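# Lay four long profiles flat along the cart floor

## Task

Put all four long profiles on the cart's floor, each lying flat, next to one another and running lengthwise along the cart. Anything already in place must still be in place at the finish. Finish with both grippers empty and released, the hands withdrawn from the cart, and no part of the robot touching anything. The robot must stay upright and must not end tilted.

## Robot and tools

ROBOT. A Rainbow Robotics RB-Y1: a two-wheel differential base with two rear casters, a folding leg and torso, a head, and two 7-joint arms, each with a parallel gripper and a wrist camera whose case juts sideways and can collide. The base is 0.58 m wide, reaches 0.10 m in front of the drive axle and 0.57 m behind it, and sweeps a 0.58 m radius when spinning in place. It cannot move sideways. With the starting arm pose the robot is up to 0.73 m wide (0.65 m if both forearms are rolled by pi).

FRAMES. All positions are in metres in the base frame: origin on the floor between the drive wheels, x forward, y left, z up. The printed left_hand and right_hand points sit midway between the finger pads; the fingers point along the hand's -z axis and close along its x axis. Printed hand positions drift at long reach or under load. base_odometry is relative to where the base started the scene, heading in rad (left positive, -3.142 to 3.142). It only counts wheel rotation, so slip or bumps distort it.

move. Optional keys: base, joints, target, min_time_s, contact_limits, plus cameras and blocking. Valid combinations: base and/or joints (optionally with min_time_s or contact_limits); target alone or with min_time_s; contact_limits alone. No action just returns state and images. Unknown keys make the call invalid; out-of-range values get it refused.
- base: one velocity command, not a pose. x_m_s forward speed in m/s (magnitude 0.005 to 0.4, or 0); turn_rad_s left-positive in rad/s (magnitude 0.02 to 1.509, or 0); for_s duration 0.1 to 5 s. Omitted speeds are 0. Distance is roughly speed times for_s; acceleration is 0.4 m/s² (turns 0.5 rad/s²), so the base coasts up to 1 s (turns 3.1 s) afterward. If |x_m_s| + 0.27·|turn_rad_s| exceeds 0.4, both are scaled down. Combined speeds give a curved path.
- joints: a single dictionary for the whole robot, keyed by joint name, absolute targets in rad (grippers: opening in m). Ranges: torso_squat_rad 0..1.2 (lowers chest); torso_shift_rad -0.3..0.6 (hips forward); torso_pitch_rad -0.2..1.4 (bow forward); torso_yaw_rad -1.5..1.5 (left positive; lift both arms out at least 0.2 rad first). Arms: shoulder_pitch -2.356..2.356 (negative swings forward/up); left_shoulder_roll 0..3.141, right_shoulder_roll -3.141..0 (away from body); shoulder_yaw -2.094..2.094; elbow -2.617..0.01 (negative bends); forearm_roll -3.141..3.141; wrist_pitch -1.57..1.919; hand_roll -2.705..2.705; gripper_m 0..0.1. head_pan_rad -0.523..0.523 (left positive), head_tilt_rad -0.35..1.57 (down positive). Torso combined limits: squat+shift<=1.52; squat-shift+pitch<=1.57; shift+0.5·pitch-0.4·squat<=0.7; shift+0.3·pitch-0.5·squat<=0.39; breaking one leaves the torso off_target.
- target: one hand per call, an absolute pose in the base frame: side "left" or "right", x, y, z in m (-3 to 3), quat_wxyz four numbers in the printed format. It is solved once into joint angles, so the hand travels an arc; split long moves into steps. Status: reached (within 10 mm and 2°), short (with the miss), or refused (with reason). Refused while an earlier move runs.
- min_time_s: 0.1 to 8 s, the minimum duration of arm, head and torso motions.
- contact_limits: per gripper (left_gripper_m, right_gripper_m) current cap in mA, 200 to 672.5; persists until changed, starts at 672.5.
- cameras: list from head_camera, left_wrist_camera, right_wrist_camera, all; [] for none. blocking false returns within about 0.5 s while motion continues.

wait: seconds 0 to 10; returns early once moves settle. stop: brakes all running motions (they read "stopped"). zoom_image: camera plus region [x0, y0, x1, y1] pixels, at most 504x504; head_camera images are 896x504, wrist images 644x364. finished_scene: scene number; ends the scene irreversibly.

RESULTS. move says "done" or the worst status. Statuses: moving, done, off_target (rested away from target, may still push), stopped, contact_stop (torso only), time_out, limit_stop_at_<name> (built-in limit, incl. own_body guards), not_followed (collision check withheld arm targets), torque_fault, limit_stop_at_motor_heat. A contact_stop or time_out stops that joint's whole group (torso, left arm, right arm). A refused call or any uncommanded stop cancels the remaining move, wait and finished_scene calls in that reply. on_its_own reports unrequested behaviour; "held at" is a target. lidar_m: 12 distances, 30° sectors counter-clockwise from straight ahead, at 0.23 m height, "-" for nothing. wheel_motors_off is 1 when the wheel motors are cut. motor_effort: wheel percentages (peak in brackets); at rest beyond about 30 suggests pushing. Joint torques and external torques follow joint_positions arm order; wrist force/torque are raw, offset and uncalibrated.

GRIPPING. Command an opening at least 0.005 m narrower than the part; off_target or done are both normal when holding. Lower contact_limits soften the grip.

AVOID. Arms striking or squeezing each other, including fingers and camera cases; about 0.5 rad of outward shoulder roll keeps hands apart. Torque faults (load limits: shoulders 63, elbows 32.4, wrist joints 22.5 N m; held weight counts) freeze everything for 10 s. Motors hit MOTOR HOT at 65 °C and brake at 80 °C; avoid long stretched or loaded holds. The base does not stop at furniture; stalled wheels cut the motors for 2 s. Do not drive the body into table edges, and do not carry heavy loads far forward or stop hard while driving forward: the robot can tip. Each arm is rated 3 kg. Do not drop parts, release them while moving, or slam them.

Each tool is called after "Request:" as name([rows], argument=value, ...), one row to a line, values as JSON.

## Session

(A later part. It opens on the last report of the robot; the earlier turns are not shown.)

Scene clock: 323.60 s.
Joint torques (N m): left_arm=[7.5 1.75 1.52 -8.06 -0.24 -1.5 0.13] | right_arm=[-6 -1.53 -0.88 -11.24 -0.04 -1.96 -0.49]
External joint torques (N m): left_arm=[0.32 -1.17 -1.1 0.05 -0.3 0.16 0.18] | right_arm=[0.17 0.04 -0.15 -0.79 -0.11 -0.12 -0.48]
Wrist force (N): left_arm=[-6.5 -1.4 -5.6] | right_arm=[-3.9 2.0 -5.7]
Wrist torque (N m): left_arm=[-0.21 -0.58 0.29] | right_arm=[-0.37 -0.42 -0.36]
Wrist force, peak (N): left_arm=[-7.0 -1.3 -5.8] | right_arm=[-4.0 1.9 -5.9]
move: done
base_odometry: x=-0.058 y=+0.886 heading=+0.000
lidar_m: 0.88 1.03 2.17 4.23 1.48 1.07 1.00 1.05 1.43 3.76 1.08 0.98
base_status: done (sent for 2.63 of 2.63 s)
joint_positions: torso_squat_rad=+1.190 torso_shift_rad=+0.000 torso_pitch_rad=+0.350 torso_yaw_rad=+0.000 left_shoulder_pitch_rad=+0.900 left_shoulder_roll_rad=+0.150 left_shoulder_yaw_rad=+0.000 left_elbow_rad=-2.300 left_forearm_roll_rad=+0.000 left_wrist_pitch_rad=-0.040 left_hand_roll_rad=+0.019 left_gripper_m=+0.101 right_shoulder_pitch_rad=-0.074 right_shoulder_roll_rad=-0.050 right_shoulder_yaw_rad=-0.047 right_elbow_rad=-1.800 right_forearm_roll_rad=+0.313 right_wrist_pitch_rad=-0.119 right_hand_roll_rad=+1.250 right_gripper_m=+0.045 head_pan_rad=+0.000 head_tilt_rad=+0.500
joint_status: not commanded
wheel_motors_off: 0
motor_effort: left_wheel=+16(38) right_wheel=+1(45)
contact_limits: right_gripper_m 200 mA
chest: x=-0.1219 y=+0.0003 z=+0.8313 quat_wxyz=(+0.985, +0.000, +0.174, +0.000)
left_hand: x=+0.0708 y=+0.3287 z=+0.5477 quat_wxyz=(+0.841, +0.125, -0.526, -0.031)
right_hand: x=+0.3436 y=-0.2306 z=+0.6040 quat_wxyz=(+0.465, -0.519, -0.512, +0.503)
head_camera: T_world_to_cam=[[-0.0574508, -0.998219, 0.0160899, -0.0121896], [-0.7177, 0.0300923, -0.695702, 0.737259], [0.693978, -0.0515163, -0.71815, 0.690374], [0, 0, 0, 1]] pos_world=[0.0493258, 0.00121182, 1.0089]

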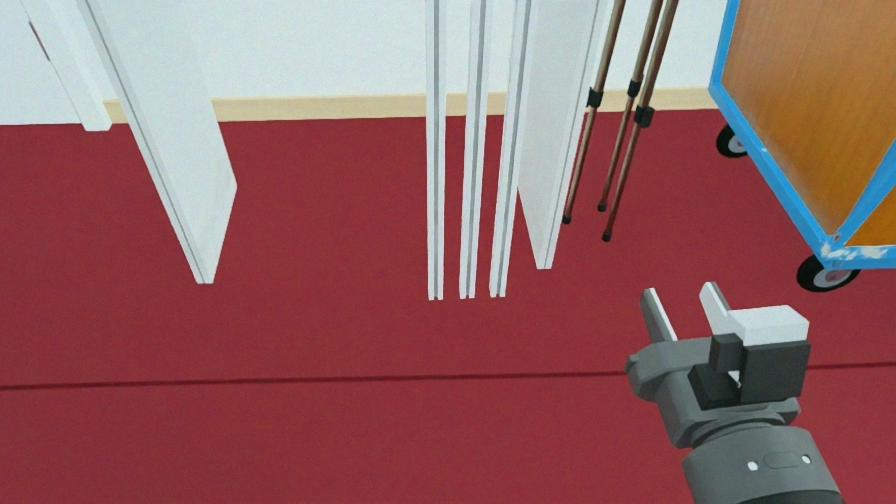

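Request:
move(base={"x_m_s":0.35,"for_s":1.26}, cameras=["right_wrist_camera","head_camera"])

Request:
zoom_image(camera="right_wrist_camera", region=[130, 130, 430, 300])

Scene clock: 329.80 s.
Joint torques (N m): left_arm=[7.84 2.09 2.39 -8.2 -0.23 -1.59 0.22] | right_arm=[-6.41 -0.99 -0.72 -11.08 0.14 -1.89 -0.61]
External joint torques (N m): left_arm=[0.67 -0.83 -0.23 -0.09 -0.29 0.07 0.26] | right_arm=[-0.23 0.58 0.02 -0.63 0.06 -0.05 -0.61]
Wrist force (N): left_arm=[-6.8 -1.3 -5.7] | right_arm=[-3.9 1.9 -5.7]
Wrist torque (N m): left_arm=[-0.22 -0.63 0.28] | right_arm=[-0.36 -0.41 -0.36]
Wrist force, peak (N): left_arm=[-7.0 -1.2 -6.0] | right_arm=[-4.0 2.0 -6.1]
move: done
base_odometry: x=+0.385 y=+0.886 heading=-0.001
lidar_m: 0.44 0.66 1.56 4.13 2.13 1.54 1.45 1.50 2.03 1.24 0.79 0.47
base_status: done (sent for 1.27 of 1.27 s)
joint_positions: torso_squat_rad=+1.190 torso_shift_rad=+0.000 torso_pitch_rad=+0.350 torso_yaw_rad=+0.000 left_shoulder_pitch_rad=+0.900 left_shoulder_roll_rad=+0.150 left_shoulder_yaw_rad=+0.000 left_elbow_rad=-2.300 left_forearm_roll_rad=+0.000 left_wrist_pitch_rad=-0.040 left_hand_roll_rad=+0.019 left_gripper_m=+0.101 right_shoulder_pitch_rad=-0.074 right_shoulder_roll_rad=-0.050 right_shoulder_yaw_rad=-0.047 right_elbow_rad=-1.800 right_forearm_roll_rad=+0.313 right_wrist_pitch_rad=-0.119 right_hand_roll_rad=+1.250 right_gripper_m=+0.045 head_pan_rad=+0.000 head_tilt_rad=+0.500
joint_status: not commanded
wheel_motors_off: 0
motor_effort: left_wheel=-7(51) right_wheel=+8(44)
contact_limits: right_gripper_m 200 mA
chest: x=-0.1219 y=+0.0003 z=+0.8313 quat_wxyz=(+0.985, +0.000, +0.174, +0.000)
left_hand: x=+0.0708 y=+0.3287 z=+0.5477 quat_wxyz=(+0.841, +0.125, -0.526, -0.031)
right_hand: x=+0.3436 y=-0.2306 z=+0.6040 quat_wxyz=(+0.465, -0.519, -0.512, +0.503)
pictures: head_camera, right_wrist_camera
head_camera: T_world_to_cam=[[-0.0574508, -0.998219, 0.0160899, -0.0121896], [-0.7177, 0.0300923, -0.695702, 0.737259], [0.693978, -0.0515163, -0.71815, 0.690374], [0, 0, 0, 1]] pos_world=[0.0493258, 0.00121182, 1.0089]
right_wrist_camera: T_world_to_cam=[[0.0379536, -0.998859, 0.0289836, -0.259272], [-0.39278, -0.0415818, -0.918692, 0.710507], [0.918849, 0.0234835, -0.39391, 0.0016997], [0, 0, 0, 1]] pos_world=[0.287352, -0.229471, 0.660921]

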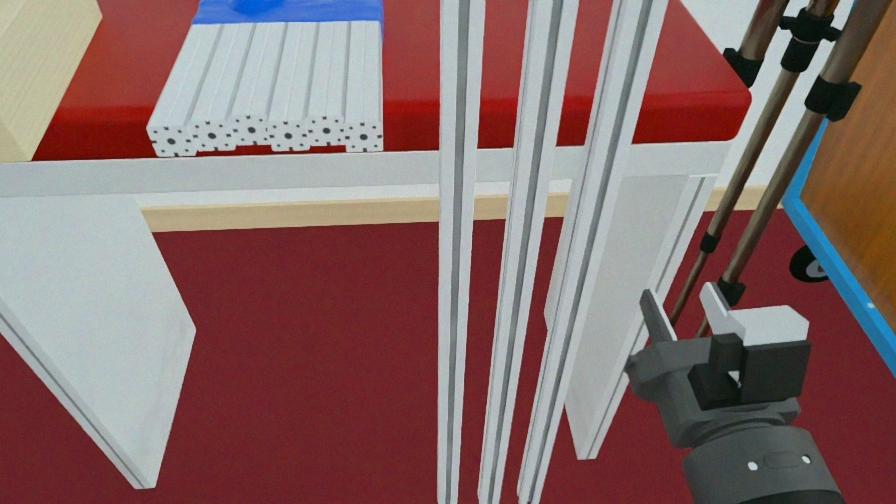

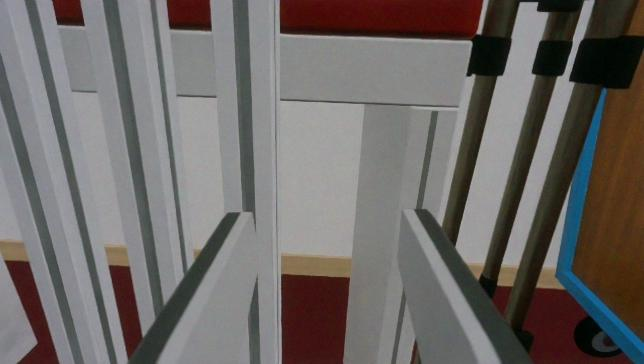

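Scaled by 1.680 (camera's finer frame: 920x520).

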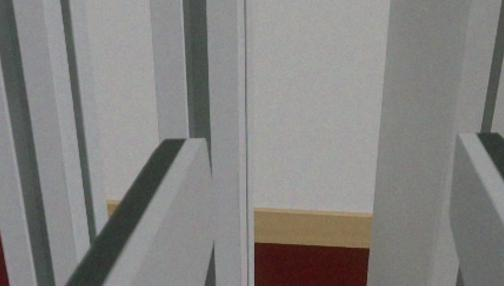

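Request:
move(target={"side":"right","x":0.385,"y":-0.178,"z":0.55,"quat_wxyz":[0.5123,-0.4873,-0.4873,0.5123]}, min_time_s=0.8, cameras=[])

Request:
move(target={"side":"right","x":0.435,"y":-0.178,"z":0.55,"quat_wxyz":[0.5123,-0.4873,-0.4873,0.5123]}, min_time_s=0.8, cameras=["right_wrist_camera"])

Request:
zoom_image(camera="right_wrist_camera", region=[220, 160, 420, 270])

Scene clock: 337.63 s.
Joint torques (N m): left_arm=[8.24 2.12 2.1 -8.18 -0.27 -1.78 0.13] | right_arm=[-9.16 1.3 0.81 -11.25 0.84 -1.64 -0.59]
External joint torques (N m): left_arm=[1.06 -0.79 -0.52 -0.07 -0.32 -0.11 0.18] | right_arm=[0.21 1.11 0.6 -1.04 0.45 -0.21 -0.59]
Wrist force (N): left_arm=[-6.2 -1.3 -5.7] | right_arm=[-4.3 1.6 -6.2]
Wrist torque (N m): left_arm=[-0.21 -0.54 0.28] | right_arm=[-0.31 -0.47 -0.39]
Wrist force, peak (N): left_arm=[-7.0 -1.4 -5.8] | right_arm=[-3.9 1.4 -6.9]
move: done
base_odometry: x=+0.385 y=+0.886 heading=-0.001
lidar_m: 0.44 0.66 1.56 4.14 2.13 1.54 1.46 1.51 2.03 1.25 0.80 0.47
base_status: not commanded
joint_positions: torso_squat_rad=+1.190 torso_shift_rad=+0.000 torso_pitch_rad=+0.350 torso_yaw_rad=+0.000 left_shoulder_pitch_rad=+0.900 left_shoulder_roll_rad=+0.150 left_shoulder_yaw_rad=+0.000 left_elbow_rad=-2.300 left_forearm_roll_rad=+0.000 left_wrist_pitch_rad=-0.040 left_hand_roll_rad=+0.019 left_gripper_m=+0.101 right_shoulder_pitch_rad=-0.266 right_shoulder_roll_rad=+0.000 right_shoulder_yaw_rad=+0.034 right_elbow_rad=-1.514 right_forearm_roll_rad=-0.752 right_wrist_pitch_rad=-0.162 right_hand_roll_rad=+2.334 right_gripper_m=+0.045 head_pan_rad=+0.000 head_tilt_rad=+0.500
joint_status: all done
wheel_motors_off: 0
motor_effort: left_wheel=-8(8) right_wheel=+11(12)
contact_limits: right_gripper_m 200 mA
chest: x=-0.1219 y=+0.0003 z=+0.8313 quat_wxyz=(+0.985, +0.000, +0.174, +0.000)
left_hand: x=+0.0708 y=+0.3287 z=+0.5477 quat_wxyz=(+0.841, +0.125, -0.526, -0.031)
right_hand: x=+0.3851 y=-0.1781 z=+0.5499 quat_wxyz=(+0.507, -0.487, -0.494, +0.513)
right_hand_status: reached (checked arc, planned for 1.0 s): 0 mm and 1.0 deg off.

Scene clock: 338.77 s.
Joint torques (N m): left_arm=[8.3 1.85 2.17 -7.93 -0.18 -1.7 0.14] | right_arm=[-12.3 -1.7 0.06 -10.67 0.46 -1.55 0]
External joint torques (N m): left_arm=[1.12 -1.07 -0.45 0.18 -0.23 -0.04 0.18] | right_arm=[0.33 -0.99 -0.21 -0.49 0.06 -0.16 0]
Wrist force (N): left_arm=[-6.7 -1.2 -5.3] | right_arm=[-4.3 1.7 -6.4]
Wrist torque (N m): left_arm=[-0.24 -0.64 0.30] | right_arm=[-0.31 -0.49 -0.38]
Wrist force, peak (N): left_arm=[-6.7 -1.4 -5.9] | right_arm=[-4.5 1.5 -6.8]
move: done
base_odometry: x=+0.385 y=+0.886 heading=-0.001
lidar_m: 0.43 0.65 1.57 4.13 2.12 1.54 1.45 1.51 2.03 1.24 0.80 0.46
base_status: not commanded
joint_positions: torso_squat_rad=+1.190 torso_shift_rad=+0.000 torso_pitch_rad=+0.350 torso_yaw_rad=+0.000 left_shoulder_pitch_rad=+0.900 left_shoulder_roll_rad=+0.150 left_shoulder_yaw_rad=+0.000 left_elbow_rad=-2.300 left_forearm_roll_rad=+0.000 left_wrist_pitch_rad=-0.040 left_hand_roll_rad=+0.019 left_gripper_m=+0.101 right_shoulder_pitch_rad=-0.462 right_shoulder_roll_rad=-0.004 right_shoulder_yaw_rad=-0.038 right_elbow_rad=-1.319 right_forearm_roll_rad=-0.789 right_wrist_pitch_rad=-0.166 right_hand_roll_rad=+2.366 right_gripper_m=+0.045 head_pan_rad=+0.000 head_tilt_rad=+0.500
joint_status: all done
wheel_motors_off: 0
motor_effort: left_wheel=-8(9) right_wheel=+7(11)
contact_limits: right_gripper_m 200 mA
chest: x=-0.1219 y=+0.0003 z=+0.8313 quat_wxyz=(+0.985, +0.000, +0.174, +0.000)
left_hand: x=+0.0708 y=+0.3287 z=+0.5477 quat_wxyz=(+0.841, +0.125, -0.526, -0.031)
right_hand: x=+0.4350 y=-0.1778 z=+0.5501 quat_wxyz=(+0.512, -0.487, -0.487, +0.512)
right_hand_status: reached (checked arc, planned for 0.8 s): 0 mm and 0.0 deg off.
right_wrist_camera: T_world_to_cam=[[0.00592739, -0.999811, -0.0185172, -0.168458], [-0.494168, 0.0131697, -0.869267, 0.725733], [0.869346, 0.0143031, -0.493996, -0.0298234], [0, 0, 0, 1]] pos_world=[0.385559, -0.177558, 0.613004]

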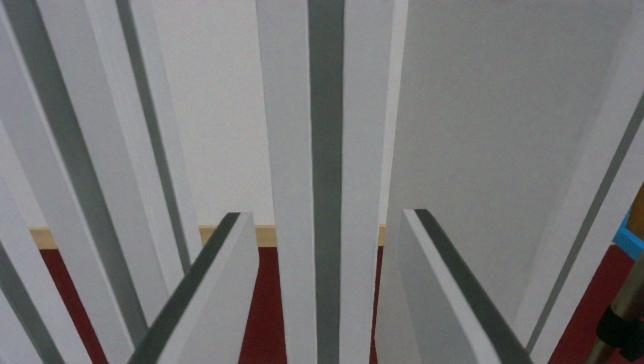

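Scaled by 2.520 (camera's finer frame: 920x520).

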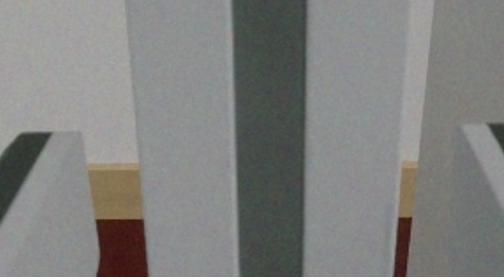

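Request:
move(target={"side":"right","x":0.4605,"y":-0.178,"z":0.55,"quat_wxyz":[0.5123,-0.4873,-0.4873,0.5123]}, min_time_s=0.8, cameras=["right_wrist_camera"])

Request:
zoom_image(camera="right_wrist_camera", region=[220, 160, 420, 270])

Scene clock: 343.73 s.
Joint torques (N m): left_arm=[7.74 1.97 1.81 -7.99 -0.62 -1.68 0.04] | right_arm=[-14.18 -2.7 -0.28 -10.5 0.31 -1.65 -0.51]
External joint torques (N m): left_arm=[0.57 -0.95 -0.81 0.12 -0.68 -0.02 0.08] | right_arm=[0.15 -1.07 -0.27 -0.4 -0.13 -0.22 -0.5]
Wrist force (N): left_arm=[-6.4 -1.3 -5.7] | right_arm=[-3.9 1.5 -6.6]
Wrist torque (N m): left_arm=[-0.22 -0.58 0.30] | right_arm=[-0.30 -0.42 -0.35]
Wrist force, peak (N): left_arm=[-6.9 -1.4 -5.7] | right_arm=[-4.3 1.4 -6.8]
move: done
base_odometry: x=+0.385 y=+0.886 heading=-0.001
lidar_m: 0.44 0.65 1.56 4.13 2.13 1.54 1.45 1.50 2.04 1.25 0.80 0.46
base_status: not commanded
joint_positions: torso_squat_rad=+1.190 torso_shift_rad=+0.000 torso_pitch_rad=+0.350 torso_yaw_rad=+0.000 left_shoulder_pitch_rad=+0.900 left_shoulder_roll_rad=+0.150 left_shoulder_yaw_rad=+0.000 left_elbow_rad=-2.300 left_forearm_roll_rad=+0.000 left_wrist_pitch_rad=-0.040 left_hand_roll_rad=+0.019 left_gripper_m=+0.101 right_shoulder_pitch_rad=-0.567 right_shoulder_roll_rad=-0.036 right_shoulder_yaw_rad=-0.045 right_elbow_rad=-1.193 right_forearm_roll_rad=-0.797 right_wrist_pitch_rad=-0.196 right_hand_roll_rad=+2.340 right_gripper_m=+0.045 head_pan_rad=+0.000 head_tilt_rad=+0.500
joint_status: all done
wheel_motors_off: 0
motor_effort: left_wheel=-8(9) right_wheel=+6(11)
contact_limits: right_gripper_m 200 mA
chest: x=-0.1219 y=+0.0003 z=+0.8313 quat_wxyz=(+0.985, +0.000, +0.174, +0.000)
left_hand: x=+0.0708 y=+0.3287 z=+0.5477 quat_wxyz=(+0.841, +0.125, -0.526, -0.031)
right_hand: x=+0.4603 y=-0.1780 z=+0.5502 quat_wxyz=(+0.513, -0.487, -0.487, +0.513)
right_hand_status: reached (checked arc, planned for 0.8 s): 0 mm and 0.1 deg off.
right_wrist_camera: T_world_to_cam=[[0.00530681, -0.999825, -0.0179521, -0.168903], [-0.495439, 0.0129653, -0.868546, 0.738364], [0.868627, 0.0135034, -0.495283, -0.0508231], [0, 0, 0, 1]] pos_world=[0.410857, -0.17776, 0.613099]

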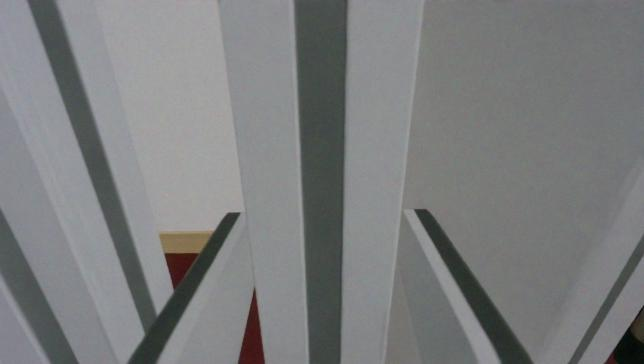

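Scaled by 2.520 (camera's finer frame: 920x520).

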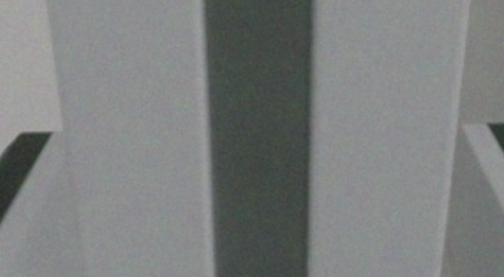

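Request:
move(target={"side":"right","x":0.462,"y":-0.1765,"z":0.55,"quat_wxyz":[0.5123,-0.4873,-0.4873,0.5123]}, cameras=[])

Request:
move(joints={"right_gripper_m":0.012}, contact_limits={"right_gripper_m":672.5}, cameras=["right_wrist_camera"])

Request:
zoom_image(camera="right_wrist_camera", region=[180, 0, 480, 364])

Request:
move(target={"side":"right","x":0.448,"y":-0.1765,"z":0.585,"quat_wxyz":[0.5123,-0.4873,-0.4873,0.5123]}, min_time_s=1, cameras=["right_wrist_camera"])

Request:
move(target={"side":"right","x":0.38,"y":-0.2,"z":0.62,"quat_wxyz":[0.5123,-0.4873,-0.4873,0.5123]}, min_time_s=1.2, cameras=["head_camera"])

Scene clock: 350.83 s.
Joint torques (N m): left_arm=[7.45 1.37 2.27 -8.32 -0.53 -1.8 0.22] | right_arm=[-14.47 -2.6 -0.04 -10.94 0.34 -1.49 -0.4]
External joint torques (N m): left_arm=[0.28 -1.54 -0.35 -0.21 -0.59 -0.14 0.26] | right_arm=[-0.01 -0.97 -0.02 -0.86 -0.11 -0.06 -0.39]
Wrist force (N): left_arm=[-6.7 -1.4 -5.6] | right_arm=[-4.2 2.0 -6.6]
Wrist torque (N m): left_arm=[-0.20 -0.61 0.28] | right_arm=[-0.35 -0.48 -0.36]
Wrist force, peak (N): left_arm=[-7.0 -1.3 -5.8] | right_arm=[-4.7 1.5 -6.5]
move: done
base_odometry: x=+0.385 y=+0.886 heading=-0.001
lidar_m: 0.44 0.65 1.57 4.12 2.13 1.54 1.45 1.49 2.04 1.25 0.79 0.46
base_status: not commanded
joint_positions: torso_squat_rad=+1.190 torso_shift_rad=+0.000 torso_pitch_rad=+0.350 torso_yaw_rad=+0.000 left_shoulder_pitch_rad=+0.900 left_shoulder_roll_rad=+0.150 left_shoulder_yaw_rad=+0.000 left_elbow_rad=-2.300 left_forearm_roll_rad=+0.000 left_wrist_pitch_rad=-0.040 left_hand_roll_rad=+0.019 left_gripper_m=+0.101 right_shoulder_pitch_rad=-0.576 right_shoulder_roll_rad=-0.037 right_shoulder_yaw_rad=-0.041 right_elbow_rad=-1.180 right_forearm_roll_rad=-0.797 right_wrist_pitch_rad=-0.204 right_hand_roll_rad=+2.336 right_gripper_m=+0.045 head_pan_rad=+0.000 head_tilt_rad=+0.500
joint_status: all done
wheel_motors_off: 0
motor_effort: left_wheel=-9(9) right_wheel=+10(11)
contact_limits: right_gripper_m 200 mA
chest: x=-0.1219 y=+0.0003 z=+0.8313 quat_wxyz=(+0.985, +0.000, +0.174, +0.000)
left_hand: x=+0.0708 y=+0.3287 z=+0.5477 quat_wxyz=(+0.841, +0.125, -0.526, -0.031)
right_hand: x=+0.4619 y=-0.1764 z=+0.5500 quat_wxyz=(+0.512, -0.487, -0.487, +0.512)
right_hand_status: reached (checked arc, planned for 0.1 s): 0 mm and 0.0 deg off.

Scene clock: 351.70 s.
Joint torques (N m): left_arm=[7.56 1.35 2.15 -7.97 -0.36 -1.51 0.32] | right_arm=[-14.71 -2.27 -0.09 -10.92 1.08 -1.61 0.03]
External joint torques (N m): left_arm=[0.38 -1.56 -0.47 0.14 -0.42 0.16 0.37] | right_arm=[-0.25 -0.64 -0.07 -0.84 0.63 -0.18 0.04]
Wrist force (N): left_arm=[-6.5 -1.1 -5.6] | right_arm=[-3.0 2.2 -6.5]
Wrist torque (N m): left_arm=[-0.23 -0.58 0.27] | right_arm=[-0.43 -0.49 -1.02]
Wrist force, peak (N): left_arm=[-6.8 -1.8 -5.9] | right_arm=[-4.7 1.4 -6.6]
move: off_target
base_odometry: x=+0.385 y=+0.886 heading=-0.001
lidar_m: 0.44 0.66 1.56 4.13 2.12 1.54 1.45 1.51 2.03 1.25 0.79 0.46
base_status: not commanded
joint_positions: torso_squat_rad=+1.190 torso_shift_rad=+0.000 torso_pitch_rad=+0.350 torso_yaw_rad=+0.000 left_shoulder_pitch_rad=+0.900 left_shoulder_roll_rad=+0.150 left_shoulder_yaw_rad=+0.000 left_elbow_rad=-2.300 left_forearm_roll_rad=+0.000 left_wrist_pitch_rad=-0.040 left_hand_roll_rad=+0.019 left_gripper_m=+0.101 right_shoulder_pitch_rad=-0.576 right_shoulder_roll_rad=-0.037 right_shoulder_yaw_rad=-0.041 right_elbow_rad=-1.180 right_forearm_roll_rad=-0.798 right_wrist_pitch_rad=-0.204 right_hand_roll_rad=+2.336 right_gripper_m=+0.030 head_pan_rad=+0.000 head_tilt_rad=+0.500
joint_status: right_gripper_m off_target (ended at +0.030, target +0.012)
wheel_motors_off: 0
motor_effort: left_wheel=-9(9) right_wheel=+10(11)
contact_limits: right_gripper_m 672.5 mA
chest: x=-0.1219 y=+0.0003 z=+0.8313 quat_wxyz=(+0.985, +0.000, +0.174, +0.000)
left_hand: x=+0.0708 y=+0.3287 z=+0.5477 quat_wxyz=(+0.841, +0.125, -0.526, -0.031)
right_hand: x=+0.4619 y=-0.1764 z=+0.5500 quat_wxyz=(+0.512, -0.487, -0.487, +0.512)
right_wrist_camera: T_world_to_cam=[[0.0057368, -0.99981, -0.0186415, -0.167065], [-0.494364, 0.0133688, -0.869152, 0.738966], [0.869236, 0.0142018, -0.494193, -0.0531303], [0, 0, 0, 1]] pos_world=[0.412459, -0.176158, 0.612903]

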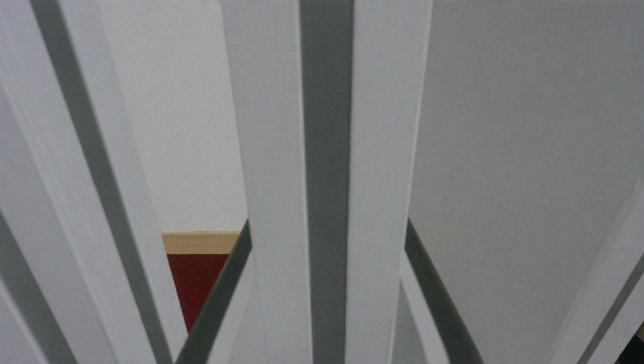

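Scaled by 1.385 (camera's finer frame: 920x520).

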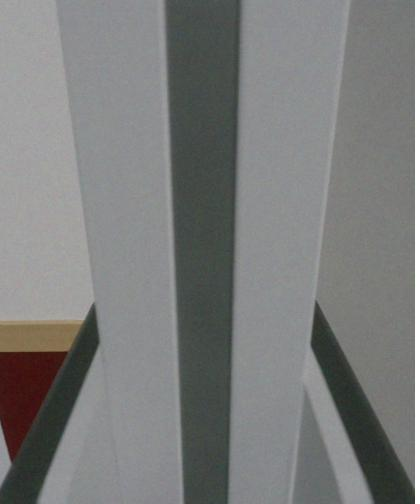

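Scene clock: 353.03 s.
Joint torques (N m): left_arm=[7.72 1.97 1.96 -8.27 -0.17 -1.74 0.18] | right_arm=[-17.59 0 0.17 -16.33 0.65 -1.79 -0.38]
External joint torques (N m): left_arm=[0.54 -0.94 -0.66 -0.16 -0.23 -0.08 0.22] | right_arm=[-4.34 0.85 -0.19 -5.9 0.35 -0.95 -0.37]
Wrist force (N): left_arm=[-6.7 -1.2 -5.4] | right_arm=[-3.8 11.0 -6.9]
Wrist torque (N m): left_arm=[-0.22 -0.61 0.29] | right_arm=[-0.05 -0.46 -0.37]
Wrist force, peak (N): left_arm=[-6.7 -1.6 -6.0] | right_arm=[-4.6 12.6 -6.7]
move: done
base_odometry: x=+0.385 y=+0.886 heading=-0.001
lidar_m: 0.44 0.66 1.56 4.14 2.12 1.55 1.45 1.50 2.05 1.25 0.79 0.46
base_status: not commanded
joint_positions: torso_squat_rad=+1.190 torso_shift_rad=+0.000 torso_pitch_rad=+0.350 torso_yaw_rad=+0.000 left_shoulder_pitch_rad=+0.900 left_shoulder_roll_rad=+0.150 left_shoulder_yaw_rad=+0.000 left_elbow_rad=-2.300 left_forearm_roll_rad=+0.000 left_wrist_pitch_rad=-0.040 left_hand_roll_rad=+0.019 left_gripper_m=+0.101 right_shoulder_pitch_rad=-0.486 right_shoulder_roll_rad=+0.000 right_shoulder_yaw_rad=-0.063 right_elbow_rad=-1.400 right_forearm_roll_rad=-1.114 right_wrist_pitch_rad=-0.099 right_hand_roll_rad=+2.705 right_gripper_m=+0.030 head_pan_rad=+0.000 head_tilt_rad=+0.500
joint_status: all done
wheel_motors_off: 0
motor_effort: left_wheel=-8(9) right_wheel=+10(12)
contact_limits: right_gripper_m 672.5 mA
chest: x=-0.1219 y=+0.0003 z=+0.8313 quat_wxyz=(+0.985, +0.000, +0.174, +0.000)
left_hand: x=+0.0708 y=+0.3287 z=+0.5477 quat_wxyz=(+0.841, +0.125, -0.526, -0.031)
right_hand: x=+0.4477 y=-0.1768 z=+0.5836 quat_wxyz=(+0.503, -0.491, -0.498, +0.508)
right_hand_status: reached (checked arc, as near as the solve gets, planned for 1.0 s): 1 mm and 1.8 deg off.
right_wrist_camera: T_world_to_cam=[[0.0191573, -0.99962, -0.0198442, -0.172051], [-0.469399, 0.00853219, -0.882945, 0.757196], [0.882778, 0.0262297, -0.469057, -0.0427975], [0, 0, 0, 1]] pos_world=[0.396504, -0.177324, 0.645074]

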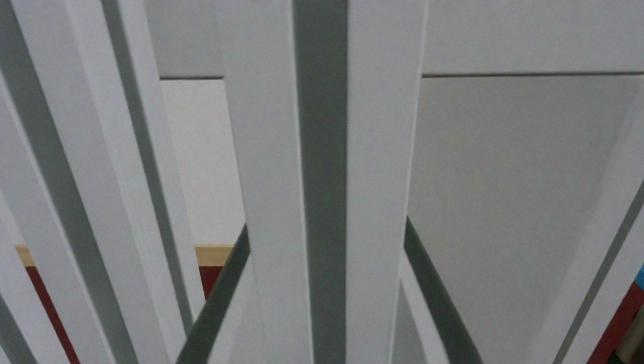

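Scene clock: 354.57 s.
Joint torques (N m): left_arm=[7.2 1.44 1.52 -8.21 -0.33 -1.56 0.09] | right_arm=[-12.99 0.55 0.96 -16.07 0.22 -4.18 0.01]
External joint torques (N m): left_arm=[0.02 -1.47 -1.1 -0.11 -0.39 0.1 0.14] | right_arm=[-4.36 0.93 0.86 -5.25 -0.03 -2.08 0.04]
Wrist force (N): left_arm=[-6.4 -1.2 -5.7] | right_arm=[-4.1 10.4 -7.2]
Wrist torque (N m): left_arm=[-0.22 -0.57 0.28] | right_arm=[-0.43 -0.42 -0.34]
Wrist force, peak (N): left_arm=[-6.9 -1.4 -5.7] | right_arm=[-3.6 12.5 -7.6]
move: done
base_odometry: x=+0.385 y=+0.886 heading=-0.001
lidar_m: 0.44 0.65 1.56 4.14 2.12 1.53 1.45 1.49 2.03 1.24 0.80 0.41
base_status: not commanded
joint_positions: torso_squat_rad=+1.190 torso_shift_rad=+0.000 torso_pitch_rad=+0.350 torso_yaw_rad=+0.000 left_shoulder_pitch_rad=+0.900 left_shoulder_roll_rad=+0.150 left_shoulder_yaw_rad=+0.000 left_elbow_rad=-2.300 left_forearm_roll_rad=+0.000 left_wrist_pitch_rad=-0.040 left_hand_roll_rad=+0.019 left_gripper_m=+0.101 right_shoulder_pitch_rad=-0.201 right_shoulder_roll_rad=+0.000 right_shoulder_yaw_rad=-0.015 right_elbow_rad=-1.860 right_forearm_roll_rad=+0.230 right_wrist_pitch_rad=+0.187 right_hand_roll_rad=+1.357 right_gripper_m=+0.030 head_pan_rad=+0.000 head_tilt_rad=+0.500
joint_status: all done
wheel_motors_off: 0
motor_effort: left_wheel=-9(9) right_wheel=+10(12)
contact_limits: right_gripper_m 672.5 mA
chest: x=-0.1218 y=+0.0003 z=+0.8313 quat_wxyz=(+0.985, +0.000, +0.174, +0.000)
left_hand: x=+0.0708 y=+0.3287 z=+0.5477 quat_wxyz=(+0.841, +0.125, -0.526, -0.031)
right_hand: x=+0.3797 y=-0.2005 z=+0.6189 quat_wxyz=(+0.511, -0.484, -0.489, +0.516)
right_hand_status: reached (checked arc, planned for 1.2 s): 1 mm and 0.7 deg off.
head_camera: T_world_to_cam=[[-0.0574483, -0.998219, 0.016098, -0.0121979], [-0.717799, 0.0300922, -0.6956, 0.737162], [0.693877, -0.0515162, -0.718249, 0.690479], [0, 0, 0, 1]] pos_world=[0.0493258, 0.00121182, 1.0089]

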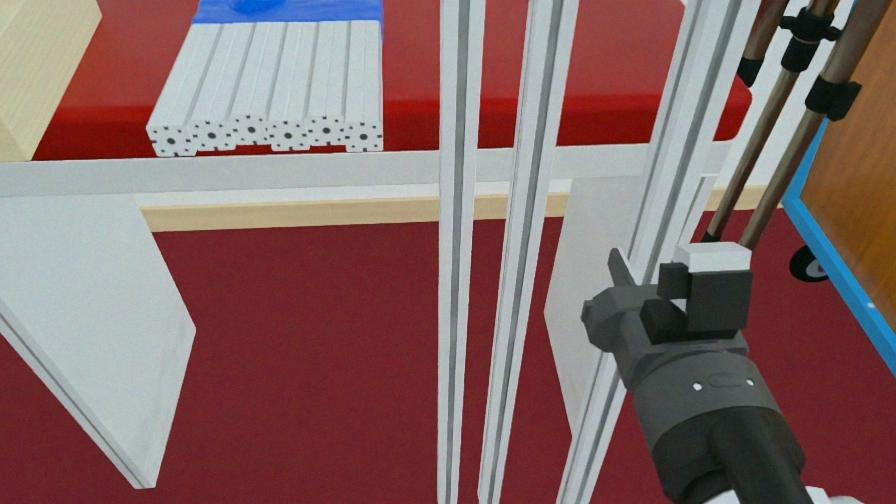

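Request:
move(base={"x_m_s":-0.35,"for_s":1.25}, joints={"torso_squat_rad":0.75}, cameras=[])

Request:
move(base={"turn_rad_s":-0.6,"for_s":2.62}, cameras=["head_camera"])

Request:
move(base={"x_m_s":0.35,"for_s":3.131}, cameras=["head_camera"])

Request:
move(base={"turn_rad_s":0.6,"for_s":2.583}, joints={"head_tilt_rad":0.65}, cameras=["head_camera"])

Scene clock: 365.80 s.
Joint torques (N m): left_arm=[8.3 1.65 2.34 -8.08 -0.23 -1.75 -0.03] | right_arm=[-12.63 -0.09 0.44 -16.17 0.32 -4.27 0.11]
External joint torques (N m): left_arm=[1.12 -1.27 -0.28 0.03 -0.29 -0.09 0.02] | right_arm=[-4 0.28 0.34 -5.52 0.06 -2.33 0.12]
Wrist force (N): left_arm=[-6.0 -1.5 -5.2] | right_arm=[-4.6 10.5 -6.9]
Wrist torque (N m): left_arm=[-0.14 -0.47 0.28] | right_arm=[-0.36 -0.47 -0.33]
Wrist force, peak (N): left_arm=[-6.7 -1.5 -6.3] | right_arm=[-4.0 12.1 -8.3]
move: done
base_odometry: x=-0.058 y=+0.887 heading=-0.002
lidar_m: 0.88 1.03 2.17 4.27 1.49 1.07 1.01 1.05 1.42 3.73 1.08 0.99
base_status: done (sent for 1.27 of 1.27 s)
joint_positions: torso_squat_rad=+0.750 torso_shift_rad=+0.000 torso_pitch_rad=+0.350 torso_yaw_rad=+0.000 left_shoulder_pitch_rad=+0.900 left_shoulder_roll_rad=+0.150 left_shoulder_yaw_rad=+0.000 left_elbow_rad=-2.300 left_forearm_roll_rad=+0.000 left_wrist_pitch_rad=-0.040 left_hand_roll_rad=+0.019 left_gripper_m=+0.101 right_shoulder_pitch_rad=-0.201 right_shoulder_roll_rad=+0.000 right_shoulder_yaw_rad=-0.015 right_elbow_rad=-1.860 right_forearm_roll_rad=+0.230 right_wrist_pitch_rad=+0.187 right_hand_roll_rad=+1.357 right_gripper_m=+0.030 head_pan_rad=+0.000 head_tilt_rad=+0.500
joint_status: all done
wheel_motors_off: 0
motor_effort: left_wheel=-13(34) right_wheel=+15(54)
contact_limits: right_gripper_m 672.5 mA
chest: x=-0.1218 y=+0.0003 z=+1.0833 quat_wxyz=(+0.985, +0.000, +0.174, +0.000)
left_hand: x=+0.0708 y=+0.3288 z=+0.7997 quat_wxyz=(+0.841, +0.125, -0.526, -0.031)
right_hand: x=+0.3798 y=-0.2004 z=+0.8709 quat_wxyz=(+0.511, -0.484, -0.489, +0.516)

Scene clock: 369.97 s.
Joint torques (N m): left_arm=[7.39 1.96 1.64 -8.21 -0.4 -1.55 0.31] | right_arm=[-13.03 -0.26 0.36 -16.2 0.38 -4.55 0.12]
External joint torques (N m): left_arm=[0.21 -0.96 -0.98 -0.1 -0.46 0.12 0.35] | right_arm=[-4.4 0.12 0.27 -5.55 0.13 -2.61 0.12]
Wrist force (N): left_arm=[-6.6 -1.4 -5.5] | right_arm=[-4.2 10.2 -7.1]
Wrist torque (N m): left_arm=[-0.16 -0.55 0.26] | right_arm=[-0.28 -0.44 -0.36]
Wrist force, peak (N): left_arm=[-6.7 -1.4 -5.8] | right_arm=[-4.5 10.8 -7.4]
move: done
base_odometry: x=-0.058 y=+0.887 heading=-1.582
lidar_m: 3.58 1.09 1.00 0.90 1.05 2.16 4.43 1.47 1.05 1.00 1.04 1.40
base_status: done (sent for 2.63 of 2.63 s)
joint_positions: torso_squat_rad=+0.750 torso_shift_rad=+0.000 torso_pitch_rad=+0.350 torso_yaw_rad=+0.000 left_shoulder_pitch_rad=+0.900 left_shoulder_roll_rad=+0.150 left_shoulder_yaw_rad=+0.000 left_elbow_rad=-2.300 left_forearm_roll_rad=+0.000 left_wrist_pitch_rad=-0.040 left_hand_roll_rad=+0.019 left_gripper_m=+0.101 right_shoulder_pitch_rad=-0.201 right_shoulder_roll_rad=+0.000 right_shoulder_yaw_rad=-0.015 right_elbow_rad=-1.860 right_forearm_roll_rad=+0.230 right_wrist_pitch_rad=+0.187 right_hand_roll_rad=+1.357 right_gripper_m=+0.030 head_pan_rad=+0.000 head_tilt_rad=+0.500
joint_status: not commanded
wheel_motors_off: 0
motor_effort: left_wheel=+13(53) right_wheel=+4(48)
contact_limits: right_gripper_m 672.5 mA
chest: x=-0.1218 y=+0.0003 z=+1.0833 quat_wxyz=(+0.985, +0.000, +0.174, +0.000)
left_hand: x=+0.0708 y=+0.3288 z=+0.7997 quat_wxyz=(+0.841, +0.125, -0.526, -0.031)
right_hand: x=+0.3798 y=-0.2004 z=+0.8709 quat_wxyz=(+0.511, -0.484, -0.489, +0.516)
head_camera: T_world_to_cam=[[-0.0574473, -0.998219, 0.0161046, -0.0162573], [-0.717897, 0.0300941, -0.695499, 0.912402], [0.693775, -0.051516, -0.718347, 0.871537], [0, 0, 0, 1]] pos_world=[0.0494258, 0.00121182, 1.2609]

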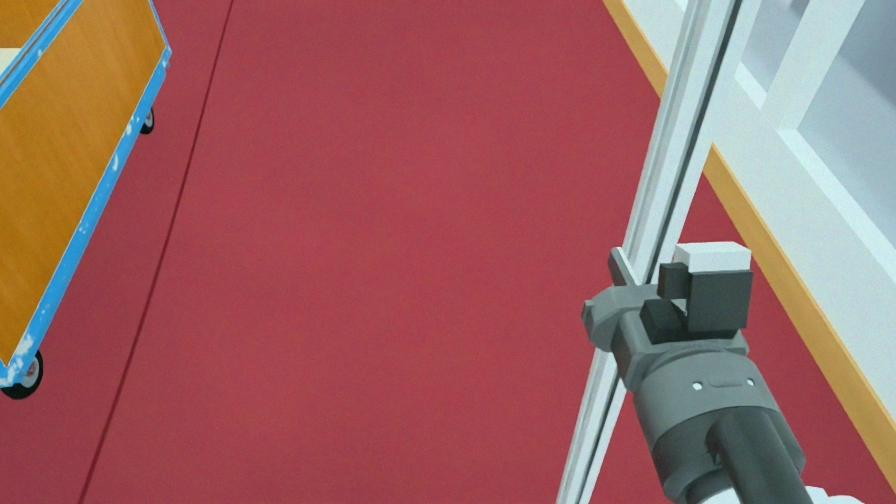

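Scene clock: 374.40 s.
Joint torques (N m): left_arm=[7.89 2.03 2.22 -8.18 -0.31 -2 0.15] | right_arm=[-12.31 0.47 0.39 -16.34 0.46 -4.34 -0.02]
External joint torques (N m): left_arm=[0.71 -0.88 -0.4 -0.07 -0.37 -0.33 0.19] | right_arm=[-3.68 0.84 0.29 -5.8 0.21 -2.51 -0.02]
Wrist force (N): left_arm=[-6.0 -1.3 -5.6] | right_arm=[-4.4 10.1 -6.8]
Wrist torque (N m): left_arm=[-0.17 -0.47 0.27] | right_arm=[-0.42 -0.46 -0.34]
Wrist force, peak (N): left_arm=[-6.2 -1.3 -6.2] | right_arm=[-4.2 11.0 -8.0]
move: done
base_odometry: x=-0.070 y=-0.210 heading=-1.581
lidar_m: 3.45 1.11 0.81 0.79 0.81 1.35 4.28 1.43 1.02 0.97 1.01 1.36
base_status: done (sent for 3.13 of 3.13 s)
joint_positions: torso_squat_rad=+0.750 torso_shift_rad=+0.000 torso_pitch_rad=+0.350 torso_yaw_rad=+0.000 left_shoulder_pitch_rad=+0.900 left_shoulder_roll_rad=+0.150 left_shoulder_yaw_rad=+0.000 left_elbow_rad=-2.300 left_forearm_roll_rad=+0.000 left_wrist_pitch_rad=-0.040 left_hand_roll_rad=+0.019 left_gripper_m=+0.101 right_shoulder_pitch_rad=-0.202 right_shoulder_roll_rad=+0.000 right_shoulder_yaw_rad=-0.015 right_elbow_rad=-1.860 right_forearm_roll_rad=+0.230 right_wrist_pitch_rad=+0.187 right_hand_roll_rad=+1.357 right_gripper_m=+0.030 head_pan_rad=+0.000 head_tilt_rad=+0.500
joint_status: not commanded
wheel_motors_off: 0
motor_effort: left_wheel=+1(50) right_wheel=-5(46)
contact_limits: right_gripper_m 672.5 mA
chest: x=-0.1217 y=+0.0003 z=+1.0833 quat_wxyz=(+0.985, +0.000, +0.174, +0.000)
left_hand: x=+0.0709 y=+0.3288 z=+0.7997 quat_wxyz=(+0.841, +0.125, -0.526, -0.031)
right_hand: x=+0.3799 y=-0.2004 z=+0.8708 quat_wxyz=(+0.511, -0.484, -0.489, +0.516)
head_camera: T_world_to_cam=[[-0.0574434, -0.998219, 0.0161141, -0.0162621], [-0.717996, 0.030092, -0.695397, 0.912281], [0.693673, -0.0515158, -0.718445, 0.871525], [0, 0, 0, 1]] pos_world=[0.0495258, 0.00121182, 1.2608]

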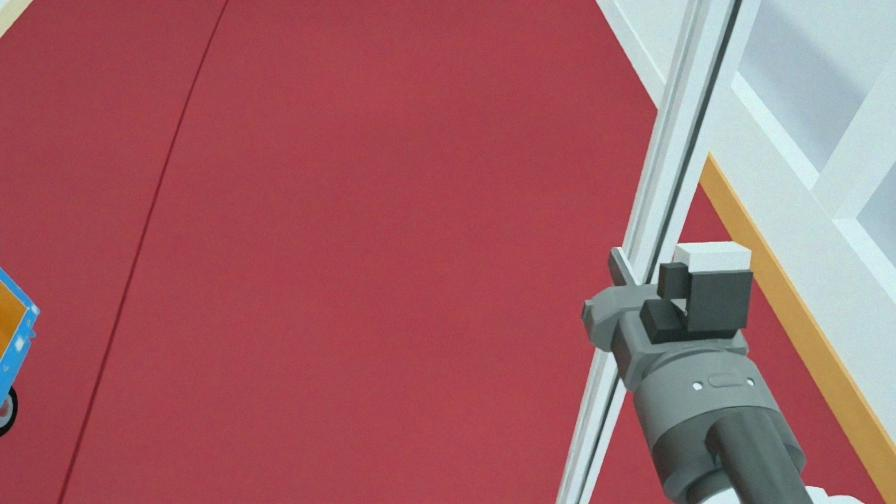

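Scene clock: 378.50 s.
Joint torques (N m): left_arm=[8.25 1.33 1.31 -7.95 -0.43 -1.74 0.07] | right_arm=[-11.92 0.25 0.38 -16.45 0.3 -4.5 0]
External joint torques (N m): left_arm=[1.07 -1.59 -1.31 0.16 -0.49 -0.07 0.11] | right_arm=[-3.29 0.62 0.28 -5.8 0.05 -2.56 0]
Wrist force (N): left_arm=[-6.2 -1.4 -5.5] | right_arm=[-4.4 10.4 -6.9]
Wrist torque (N m): left_arm=[-0.17 -0.50 0.27] | right_arm=[-0.34 -0.45 -0.32]
Wrist force, peak (N): left_arm=[-6.5 -1.3 -5.9] | right_arm=[-4.7 10.9 -7.0]
move: done
base_odometry: x=-0.070 y=-0.210 heading=-0.042
lidar_m: 0.77 0.80 1.32 4.85 1.50 1.06 0.97 1.00 1.32 3.17 1.16 0.82
base_status: done (sent for 2.57 of 2.57 s)
joint_positions: torso_squat_rad=+0.750 torso_shift_rad=+0.000 torso_pitch_rad=+0.350 torso_yaw_rad=+0.000 left_shoulder_pitch_rad=+0.900 left_shoulder_roll_rad=+0.150 left_shoulder_yaw_rad=+0.000 left_elbow_rad=-2.300 left_forearm_roll_rad=+0.000 left_wrist_pitch_rad=-0.040 left_hand_roll_rad=+0.019 left_gripper_m=+0.101 right_shoulder_pitch_rad=-0.202 right_shoulder_roll_rad=+0.000 right_shoulder_yaw_rad=-0.015 right_elbow_rad=-1.860 right_forearm_roll_rad=+0.230 right_wrist_pitch_rad=+0.187 right_hand_roll_rad=+1.357 right_gripper_m=+0.030 head_pan_rad=+0.000 head_tilt_rad=+0.650
joint_status: all done
wheel_motors_off: 0
motor_effort: left_wheel=+3(43) right_wheel=+13(38)
contact_limits: right_gripper_m 672.5 mA
chest: x=-0.1217 y=+0.0003 z=+1.0833 quat_wxyz=(+0.985, +0.000, +0.174, +0.000)
left_hand: x=+0.0709 y=+0.3288 z=+0.7997 quat_wxyz=(+0.841, +0.125, -0.526, -0.031)
right_hand: x=+0.3799 y=-0.2004 z=+0.8709 quat_wxyz=(+0.511, -0.484, -0.489, +0.516)
head_camera: T_world_to_cam=[[-0.0543921, -0.998219, 0.0245166, -0.0267833], [-0.81385, 0.0300938, -0.580295, 0.763701], [0.578523, -0.0515163, -0.814037, 0.988622], [0, 0, 0, 1]] pos_world=[0.0481413, 0.00121182, 1.2486]

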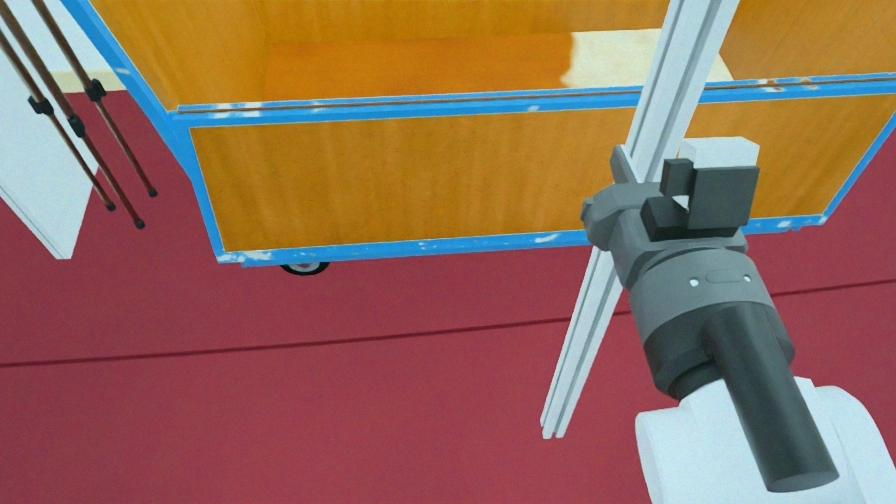

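Request:
move(joints={"right_shoulder_pitch_rad":-0.161,"right_shoulder_roll_rad":-0.05,"right_shoulder_yaw_rad":-0.1,"right_elbow_rad":-1.899,"right_forearm_roll_rad":-0.442,"right_wrist_pitch_rad":0.143,"right_hand_roll_rad":0.44,"left_shoulder_pitch_rad":1.5,"left_shoulder_roll_rad":0.25}, min_time_s=2.2, cameras=[])

Request:
move(joints={"torso_squat_rad":0.9,"torso_shift_rad":0.25,"torso_pitch_rad":0.7,"head_pan_rad":0.2,"head_tilt_rad":0.35}, min_time_s=1.5, cameras=["head_camera"])

Request:
move(target={"side":"right","x":0.41,"y":-0.25,"z":0.74,"quat_wxyz":[1,-0.0025,0,0.009]}, min_time_s=2, cameras=["head_camera"])

Request:
move(base={"x_m_s":0.3,"for_s":1.45}, cameras=["head_camera"])

Scene clock: 388.97 s.
Joint torques (N m): left_arm=[14 4.4 2.85 -3.46 -0.34 -0.89 0.18] | right_arm=[-10.71 -4.26 -0.86 -16.74 0.39 -4.28 -0.13]
External joint torques (N m): left_arm=[1.31 0.59 -0.62 -0.13 -0.4 0.03 0.2] | right_arm=[-2.95 -2.14 -0.14 -6.09 0.25 -2.44 -0.18]
Wrist force (N): left_arm=[-3.4 -2.0 -7.9] | right_arm=[-20.1 -3.8 -6.2]
Wrist torque (N m): left_arm=[-0.15 -0.32 0.24] | right_arm=[-0.15 -0.73 -0.36]
Wrist force, peak (N): left_arm=[-5.9 -1.6 -7.2] | right_arm=[-20.2 -3.3 -6.1]
move: done
base_odometry: x=-0.070 y=-0.210 heading=-0.042
lidar_m: 0.77 0.80 1.33 4.86 1.49 1.05 0.97 1.01 1.31 3.17 1.16 0.81
base_status: not commanded
joint_positions: torso_squat_rad=+0.750 torso_shift_rad=+0.000 torso_pitch_rad=+0.350 torso_yaw_rad=+0.000 left_shoulder_pitch_rad=+1.500 left_shoulder_roll_rad=+0.250 left_shoulder_yaw_rad=+0.000 left_elbow_rad=-2.300 left_forearm_roll_rad=+0.000 left_wrist_pitch_rad=-0.040 left_hand_roll_rad=+0.019 left_gripper_m=+0.101 right_shoulder_pitch_rad=-0.160 right_shoulder_roll_rad=-0.050 right_shoulder_yaw_rad=-0.100 right_elbow_rad=-1.898 right_forearm_roll_rad=-0.442 right_wrist_pitch_rad=+0.144 right_hand_roll_rad=+0.440 right_gripper_m=+0.030 head_pan_rad=+0.000 head_tilt_rad=+0.650
joint_status: all done
wheel_motors_off: 0
motor_effort: left_wheel=+3(4) right_wheel=+12(16)
contact_limits: right_gripper_m 672.5 mA
chest: x=-0.1217 y=+0.0003 z=+1.0833 quat_wxyz=(+0.985, +0.000, +0.174, +0.000)
left_hand: x=-0.1677 y=+0.3615 z=+0.7811 quat_wxyz=(+0.953, +0.165, -0.249, -0.046)
right_hand: x=+0.3704 y=-0.2367 z=+0.8849 quat_wxyz=(+0.707, -0.011, -0.706, +0.029)

Scene clock: 391.47 s.
Joint torques (N m): left_arm=[15.05 4.94 2.35 -0.35 -0.05 -0.26 0.14] | right_arm=[-5.01 -3.37 -1.6 -15.61 0.2 -3.93 -0.38]
External joint torques (N m): left_arm=[0.94 1.49 -0.83 -0.44 -0.1 0.07 0.14] | right_arm=[-4.04 -1.84 -0.66 -5.68 0.05 -2.18 -0.43]
Wrist force (N): left_arm=[-1.5 -1.9 -8.7] | right_arm=[-18.9 -3.5 -11.8]
Wrist torque (N m): left_arm=[-0.21 -0.23 0.19] | right_arm=[0.00 -0.66 -0.34]
Wrist force, peak (N): left_arm=[-2.0 -1.8 -9.2] | right_arm=[-19.5 -3.9 -12.0]
move: done
base_odometry: x=-0.070 y=-0.210 heading=-0.042
lidar_m: 0.77 0.80 1.32 4.85 1.49 1.04 0.98 1.01 1.33 3.17 1.15 0.82
base_status: not commanded
joint_positions: torso_squat_rad=+0.900 torso_shift_rad=+0.250 torso_pitch_rad=+0.700 torso_yaw_rad=+0.000 left_shoulder_pitch_rad=+1.500 left_shoulder_roll_rad=+0.250 left_shoulder_yaw_rad=+0.000 left_elbow_rad=-2.300 left_forearm_roll_rad=+0.000 left_wrist_pitch_rad=-0.040 left_hand_roll_rad=+0.019 left_gripper_m=+0.101 right_shoulder_pitch_rad=-0.160 right_shoulder_roll_rad=-0.050 right_shoulder_yaw_rad=-0.100 right_elbow_rad=-1.898 right_forearm_roll_rad=-0.442 right_wrist_pitch_rad=+0.144 right_hand_roll_rad=+0.440 right_gripper_m=+0.030 head_pan_rad=+0.200 head_tilt_rad=+0.350
joint_status: all done
wheel_motors_off: 0
motor_effort: left_wheel=+1(7) right_wheel=+13(21)
contact_limits: right_gripper_m 672.5 mA
chest: x=+0.0792 y=+0.0003 z=+0.9387 quat_wxyz=(+0.939, +0.000, +0.343, +0.000)
left_hand: x=-0.0677 y=+0.3615 z=+0.6705 quat_wxyz=(+0.982, +0.155, -0.079, -0.074)
right_hand: x=+0.4734 y=-0.2368 z=+0.5835 quat_wxyz=(+0.819, -0.005, -0.573, +0.030)
head_camera: T_world_to_cam=[[0.0995021, -0.98985, -0.101466, 0.0928317], [-0.842013, -0.0294257, -0.538654, 0.826642], [0.530201, 0.139033, -0.836395, 0.723106], [0, 0, 0, 1]] pos_world=[0.303416, 0.0156785, 1.0595]

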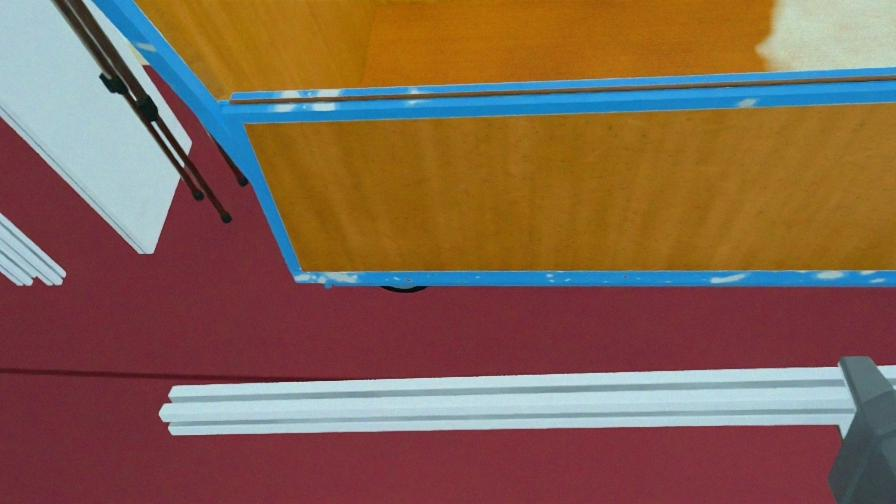

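Scene clock: 393.80 s.
Joint torques (N m): left_arm=[15.35 4.27 2.66 -0.2 -0.49 -0.35 0] | right_arm=[-12.59 -13.91 -8.58 -3.53 0.53 0 -0.12]
External joint torques (N m): left_arm=[1.24 0.82 -0.52 -0.3 -0.55 -0.02 0.01] | right_arm=[-1.81 -1.35 -0.14 -1 0.3 -0.02 -0.12]
Wrist force (N): left_arm=[-1.3 -1.9 -9.2] | right_arm=[-4.3 -4.6 -21.6]
Wrist torque (N m): left_arm=[-0.18 -0.23 0.22] | right_arm=[-0.28 -0.44 -0.40]
Wrist force, peak (N): left_arm=[-1.7 -1.8 -9.2] | right_arm=[-21.9 -6.7 -10.0]
move: done
base_odometry: x=-0.070 y=-0.210 heading=-0.042
lidar_m: 0.77 0.79 1.33 4.86 1.51 1.05 0.97 1.00 1.33 3.17 1.16 0.82
base_status: not commanded
joint_positions: torso_squat_rad=+0.900 torso_shift_rad=+0.250 torso_pitch_rad=+0.700 torso_yaw_rad=+0.000 left_shoulder_pitch_rad=+1.500 left_shoulder_roll_rad=+0.250 left_shoulder_yaw_rad=+0.000 left_elbow_rad=-2.300 left_forearm_roll_rad=+0.000 left_wrist_pitch_rad=-0.040 left_hand_roll_rad=+0.019 left_gripper_m=+0.101 right_shoulder_pitch_rad=-0.972 right_shoulder_roll_rad=-1.239 right_shoulder_yaw_rad=+0.152 right_elbow_rad=-2.269 right_forearm_roll_rad=-1.315 right_wrist_pitch_rad=+1.898 right_hand_roll_rad=-1.011 right_gripper_m=+0.030 head_pan_rad=+0.200 head_tilt_rad=+0.350
joint_status: all done
wheel_motors_off: 0
motor_effort: left_wheel=+0(2) right_wheel=+16(19)
contact_limits: right_gripper_m 672.5 mA
chest: x=+0.0792 y=+0.0003 z=+0.9387 quat_wxyz=(+0.939, +0.000, +0.343, +0.000)
left_hand: x=-0.0677 y=+0.3615 z=+0.6705 quat_wxyz=(+0.982, +0.155, -0.079, -0.074)
right_hand: x=+0.4098 y=-0.2501 z=+0.7400 quat_wxyz=(+1.000, -0.002, -0.001, +0.009)
right_hand_status: reached (checked arc, planned for 2.0 s): 0 mm and 0.1 deg off.
head_camera: T_world_to_cam=[[0.0995026, -0.98985, -0.101466, 0.0928312], [-0.84194, -0.0294071, -0.538769, 0.826742], [0.530317, 0.139037, -0.836321, 0.722992], [0, 0, 0, 1]] pos_world=[0.303416, 0.0156786, 1.0595]

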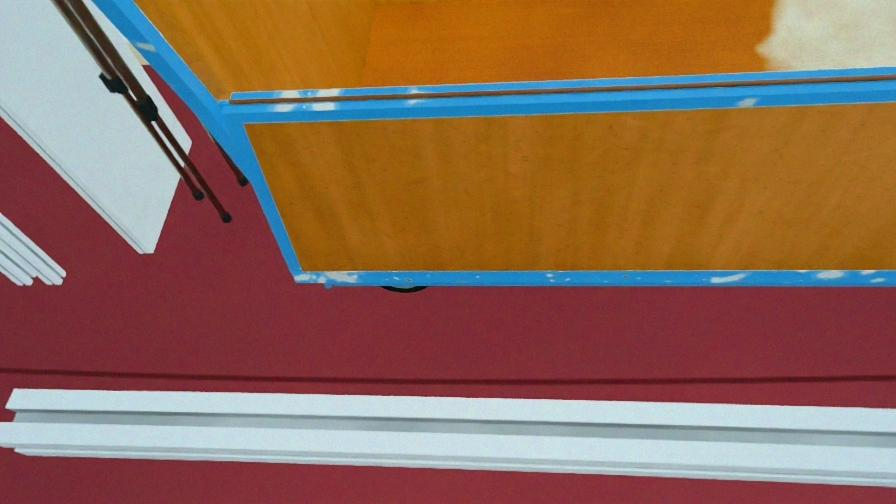

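Scene clock: 396.37 s.
Joint torques (N m): left_arm=[15.46 4.11 2.56 0.09 -0.23 -0.27 0.07] | right_arm=[-12.65 -14.2 -9.39 -3.83 0.27 0.09 -0.14]
External joint torques (N m): left_arm=[1.35 0.65 -0.61 -0.01 -0.29 0.06 0.07] | right_arm=[-1.87 -1.63 -0.95 -1.31 0.05 0.09 -0.14]
Wrist force (N): left_arm=[-1.6 -1.7 -9.1] | right_arm=[-4.3 -4.3 -22.1]
Wrist torque (N m): left_arm=[-0.21 -0.24 0.20] | right_arm=[0.02 -0.45 -0.38]
Wrist force, peak (N): left_arm=[-1.8 -2.1 -9.2] | right_arm=[-3.7 -4.3 -22.2]
move: done
base_odometry: x=+0.369 y=-0.228 heading=-0.042
lidar_m: 0.33 0.34 0.47 3.73 2.15 1.51 1.41 1.45 1.91 4.55 0.51 0.36
base_status: done (sent for 1.47 of 1.47 s)
joint_positions: torso_squat_rad=+0.900 torso_shift_rad=+0.250 torso_pitch_rad=+0.700 torso_yaw_rad=+0.000 left_shoulder_pitch_rad=+1.500 left_shoulder_roll_rad=+0.250 left_shoulder_yaw_rad=+0.000 left_elbow_rad=-2.300 left_forearm_roll_rad=+0.000 left_wrist_pitch_rad=-0.040 left_hand_roll_rad=+0.019 left_gripper_m=+0.101 right_shoulder_pitch_rad=-0.972 right_shoulder_roll_rad=-1.239 right_shoulder_yaw_rad=+0.152 right_elbow_rad=-2.269 right_forearm_roll_rad=-1.315 right_wrist_pitch_rad=+1.898 right_hand_roll_rad=-1.011 right_gripper_m=+0.030 head_pan_rad=+0.200 head_tilt_rad=+0.350
joint_status: not commanded
wheel_motors_off: 0
motor_effort: left_wheel=-1(33) right_wheel=-6(46)
contact_limits: right_gripper_m 672.5 mA
chest: x=+0.0792 y=+0.0003 z=+0.9387 quat_wxyz=(+0.939, +0.000, +0.343, +0.000)
left_hand: x=-0.0676 y=+0.3615 z=+0.6705 quat_wxyz=(+0.982, +0.155, -0.079, -0.074)
right_hand: x=+0.4098 y=-0.2501 z=+0.7400 quat_wxyz=(+1.000, -0.002, -0.001, +0.009)
head_camera: T_world_to_cam=[[0.0995021, -0.98985, -0.101466, 0.0928215], [-0.842013, -0.0294257, -0.538654, 0.826589], [0.530201, 0.139033, -0.836395, 0.723022], [0, 0, 0, 1]] pos_world=[0.303416, 0.0156785, 1.0594]

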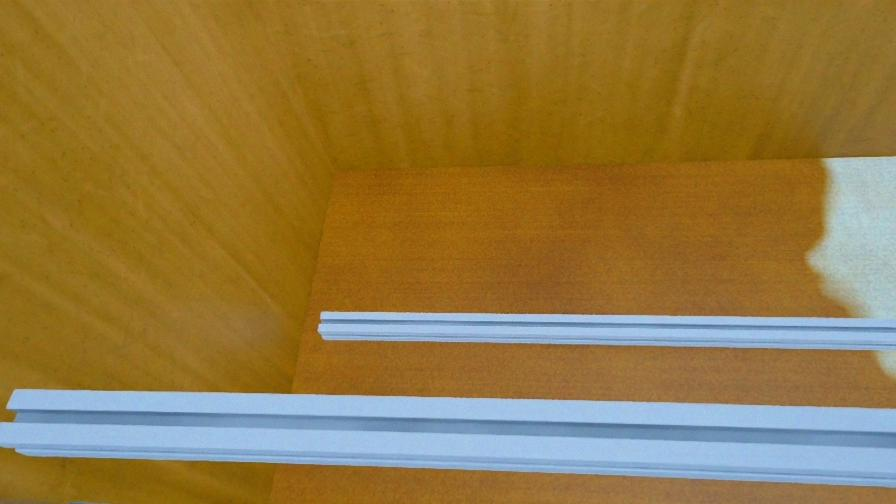

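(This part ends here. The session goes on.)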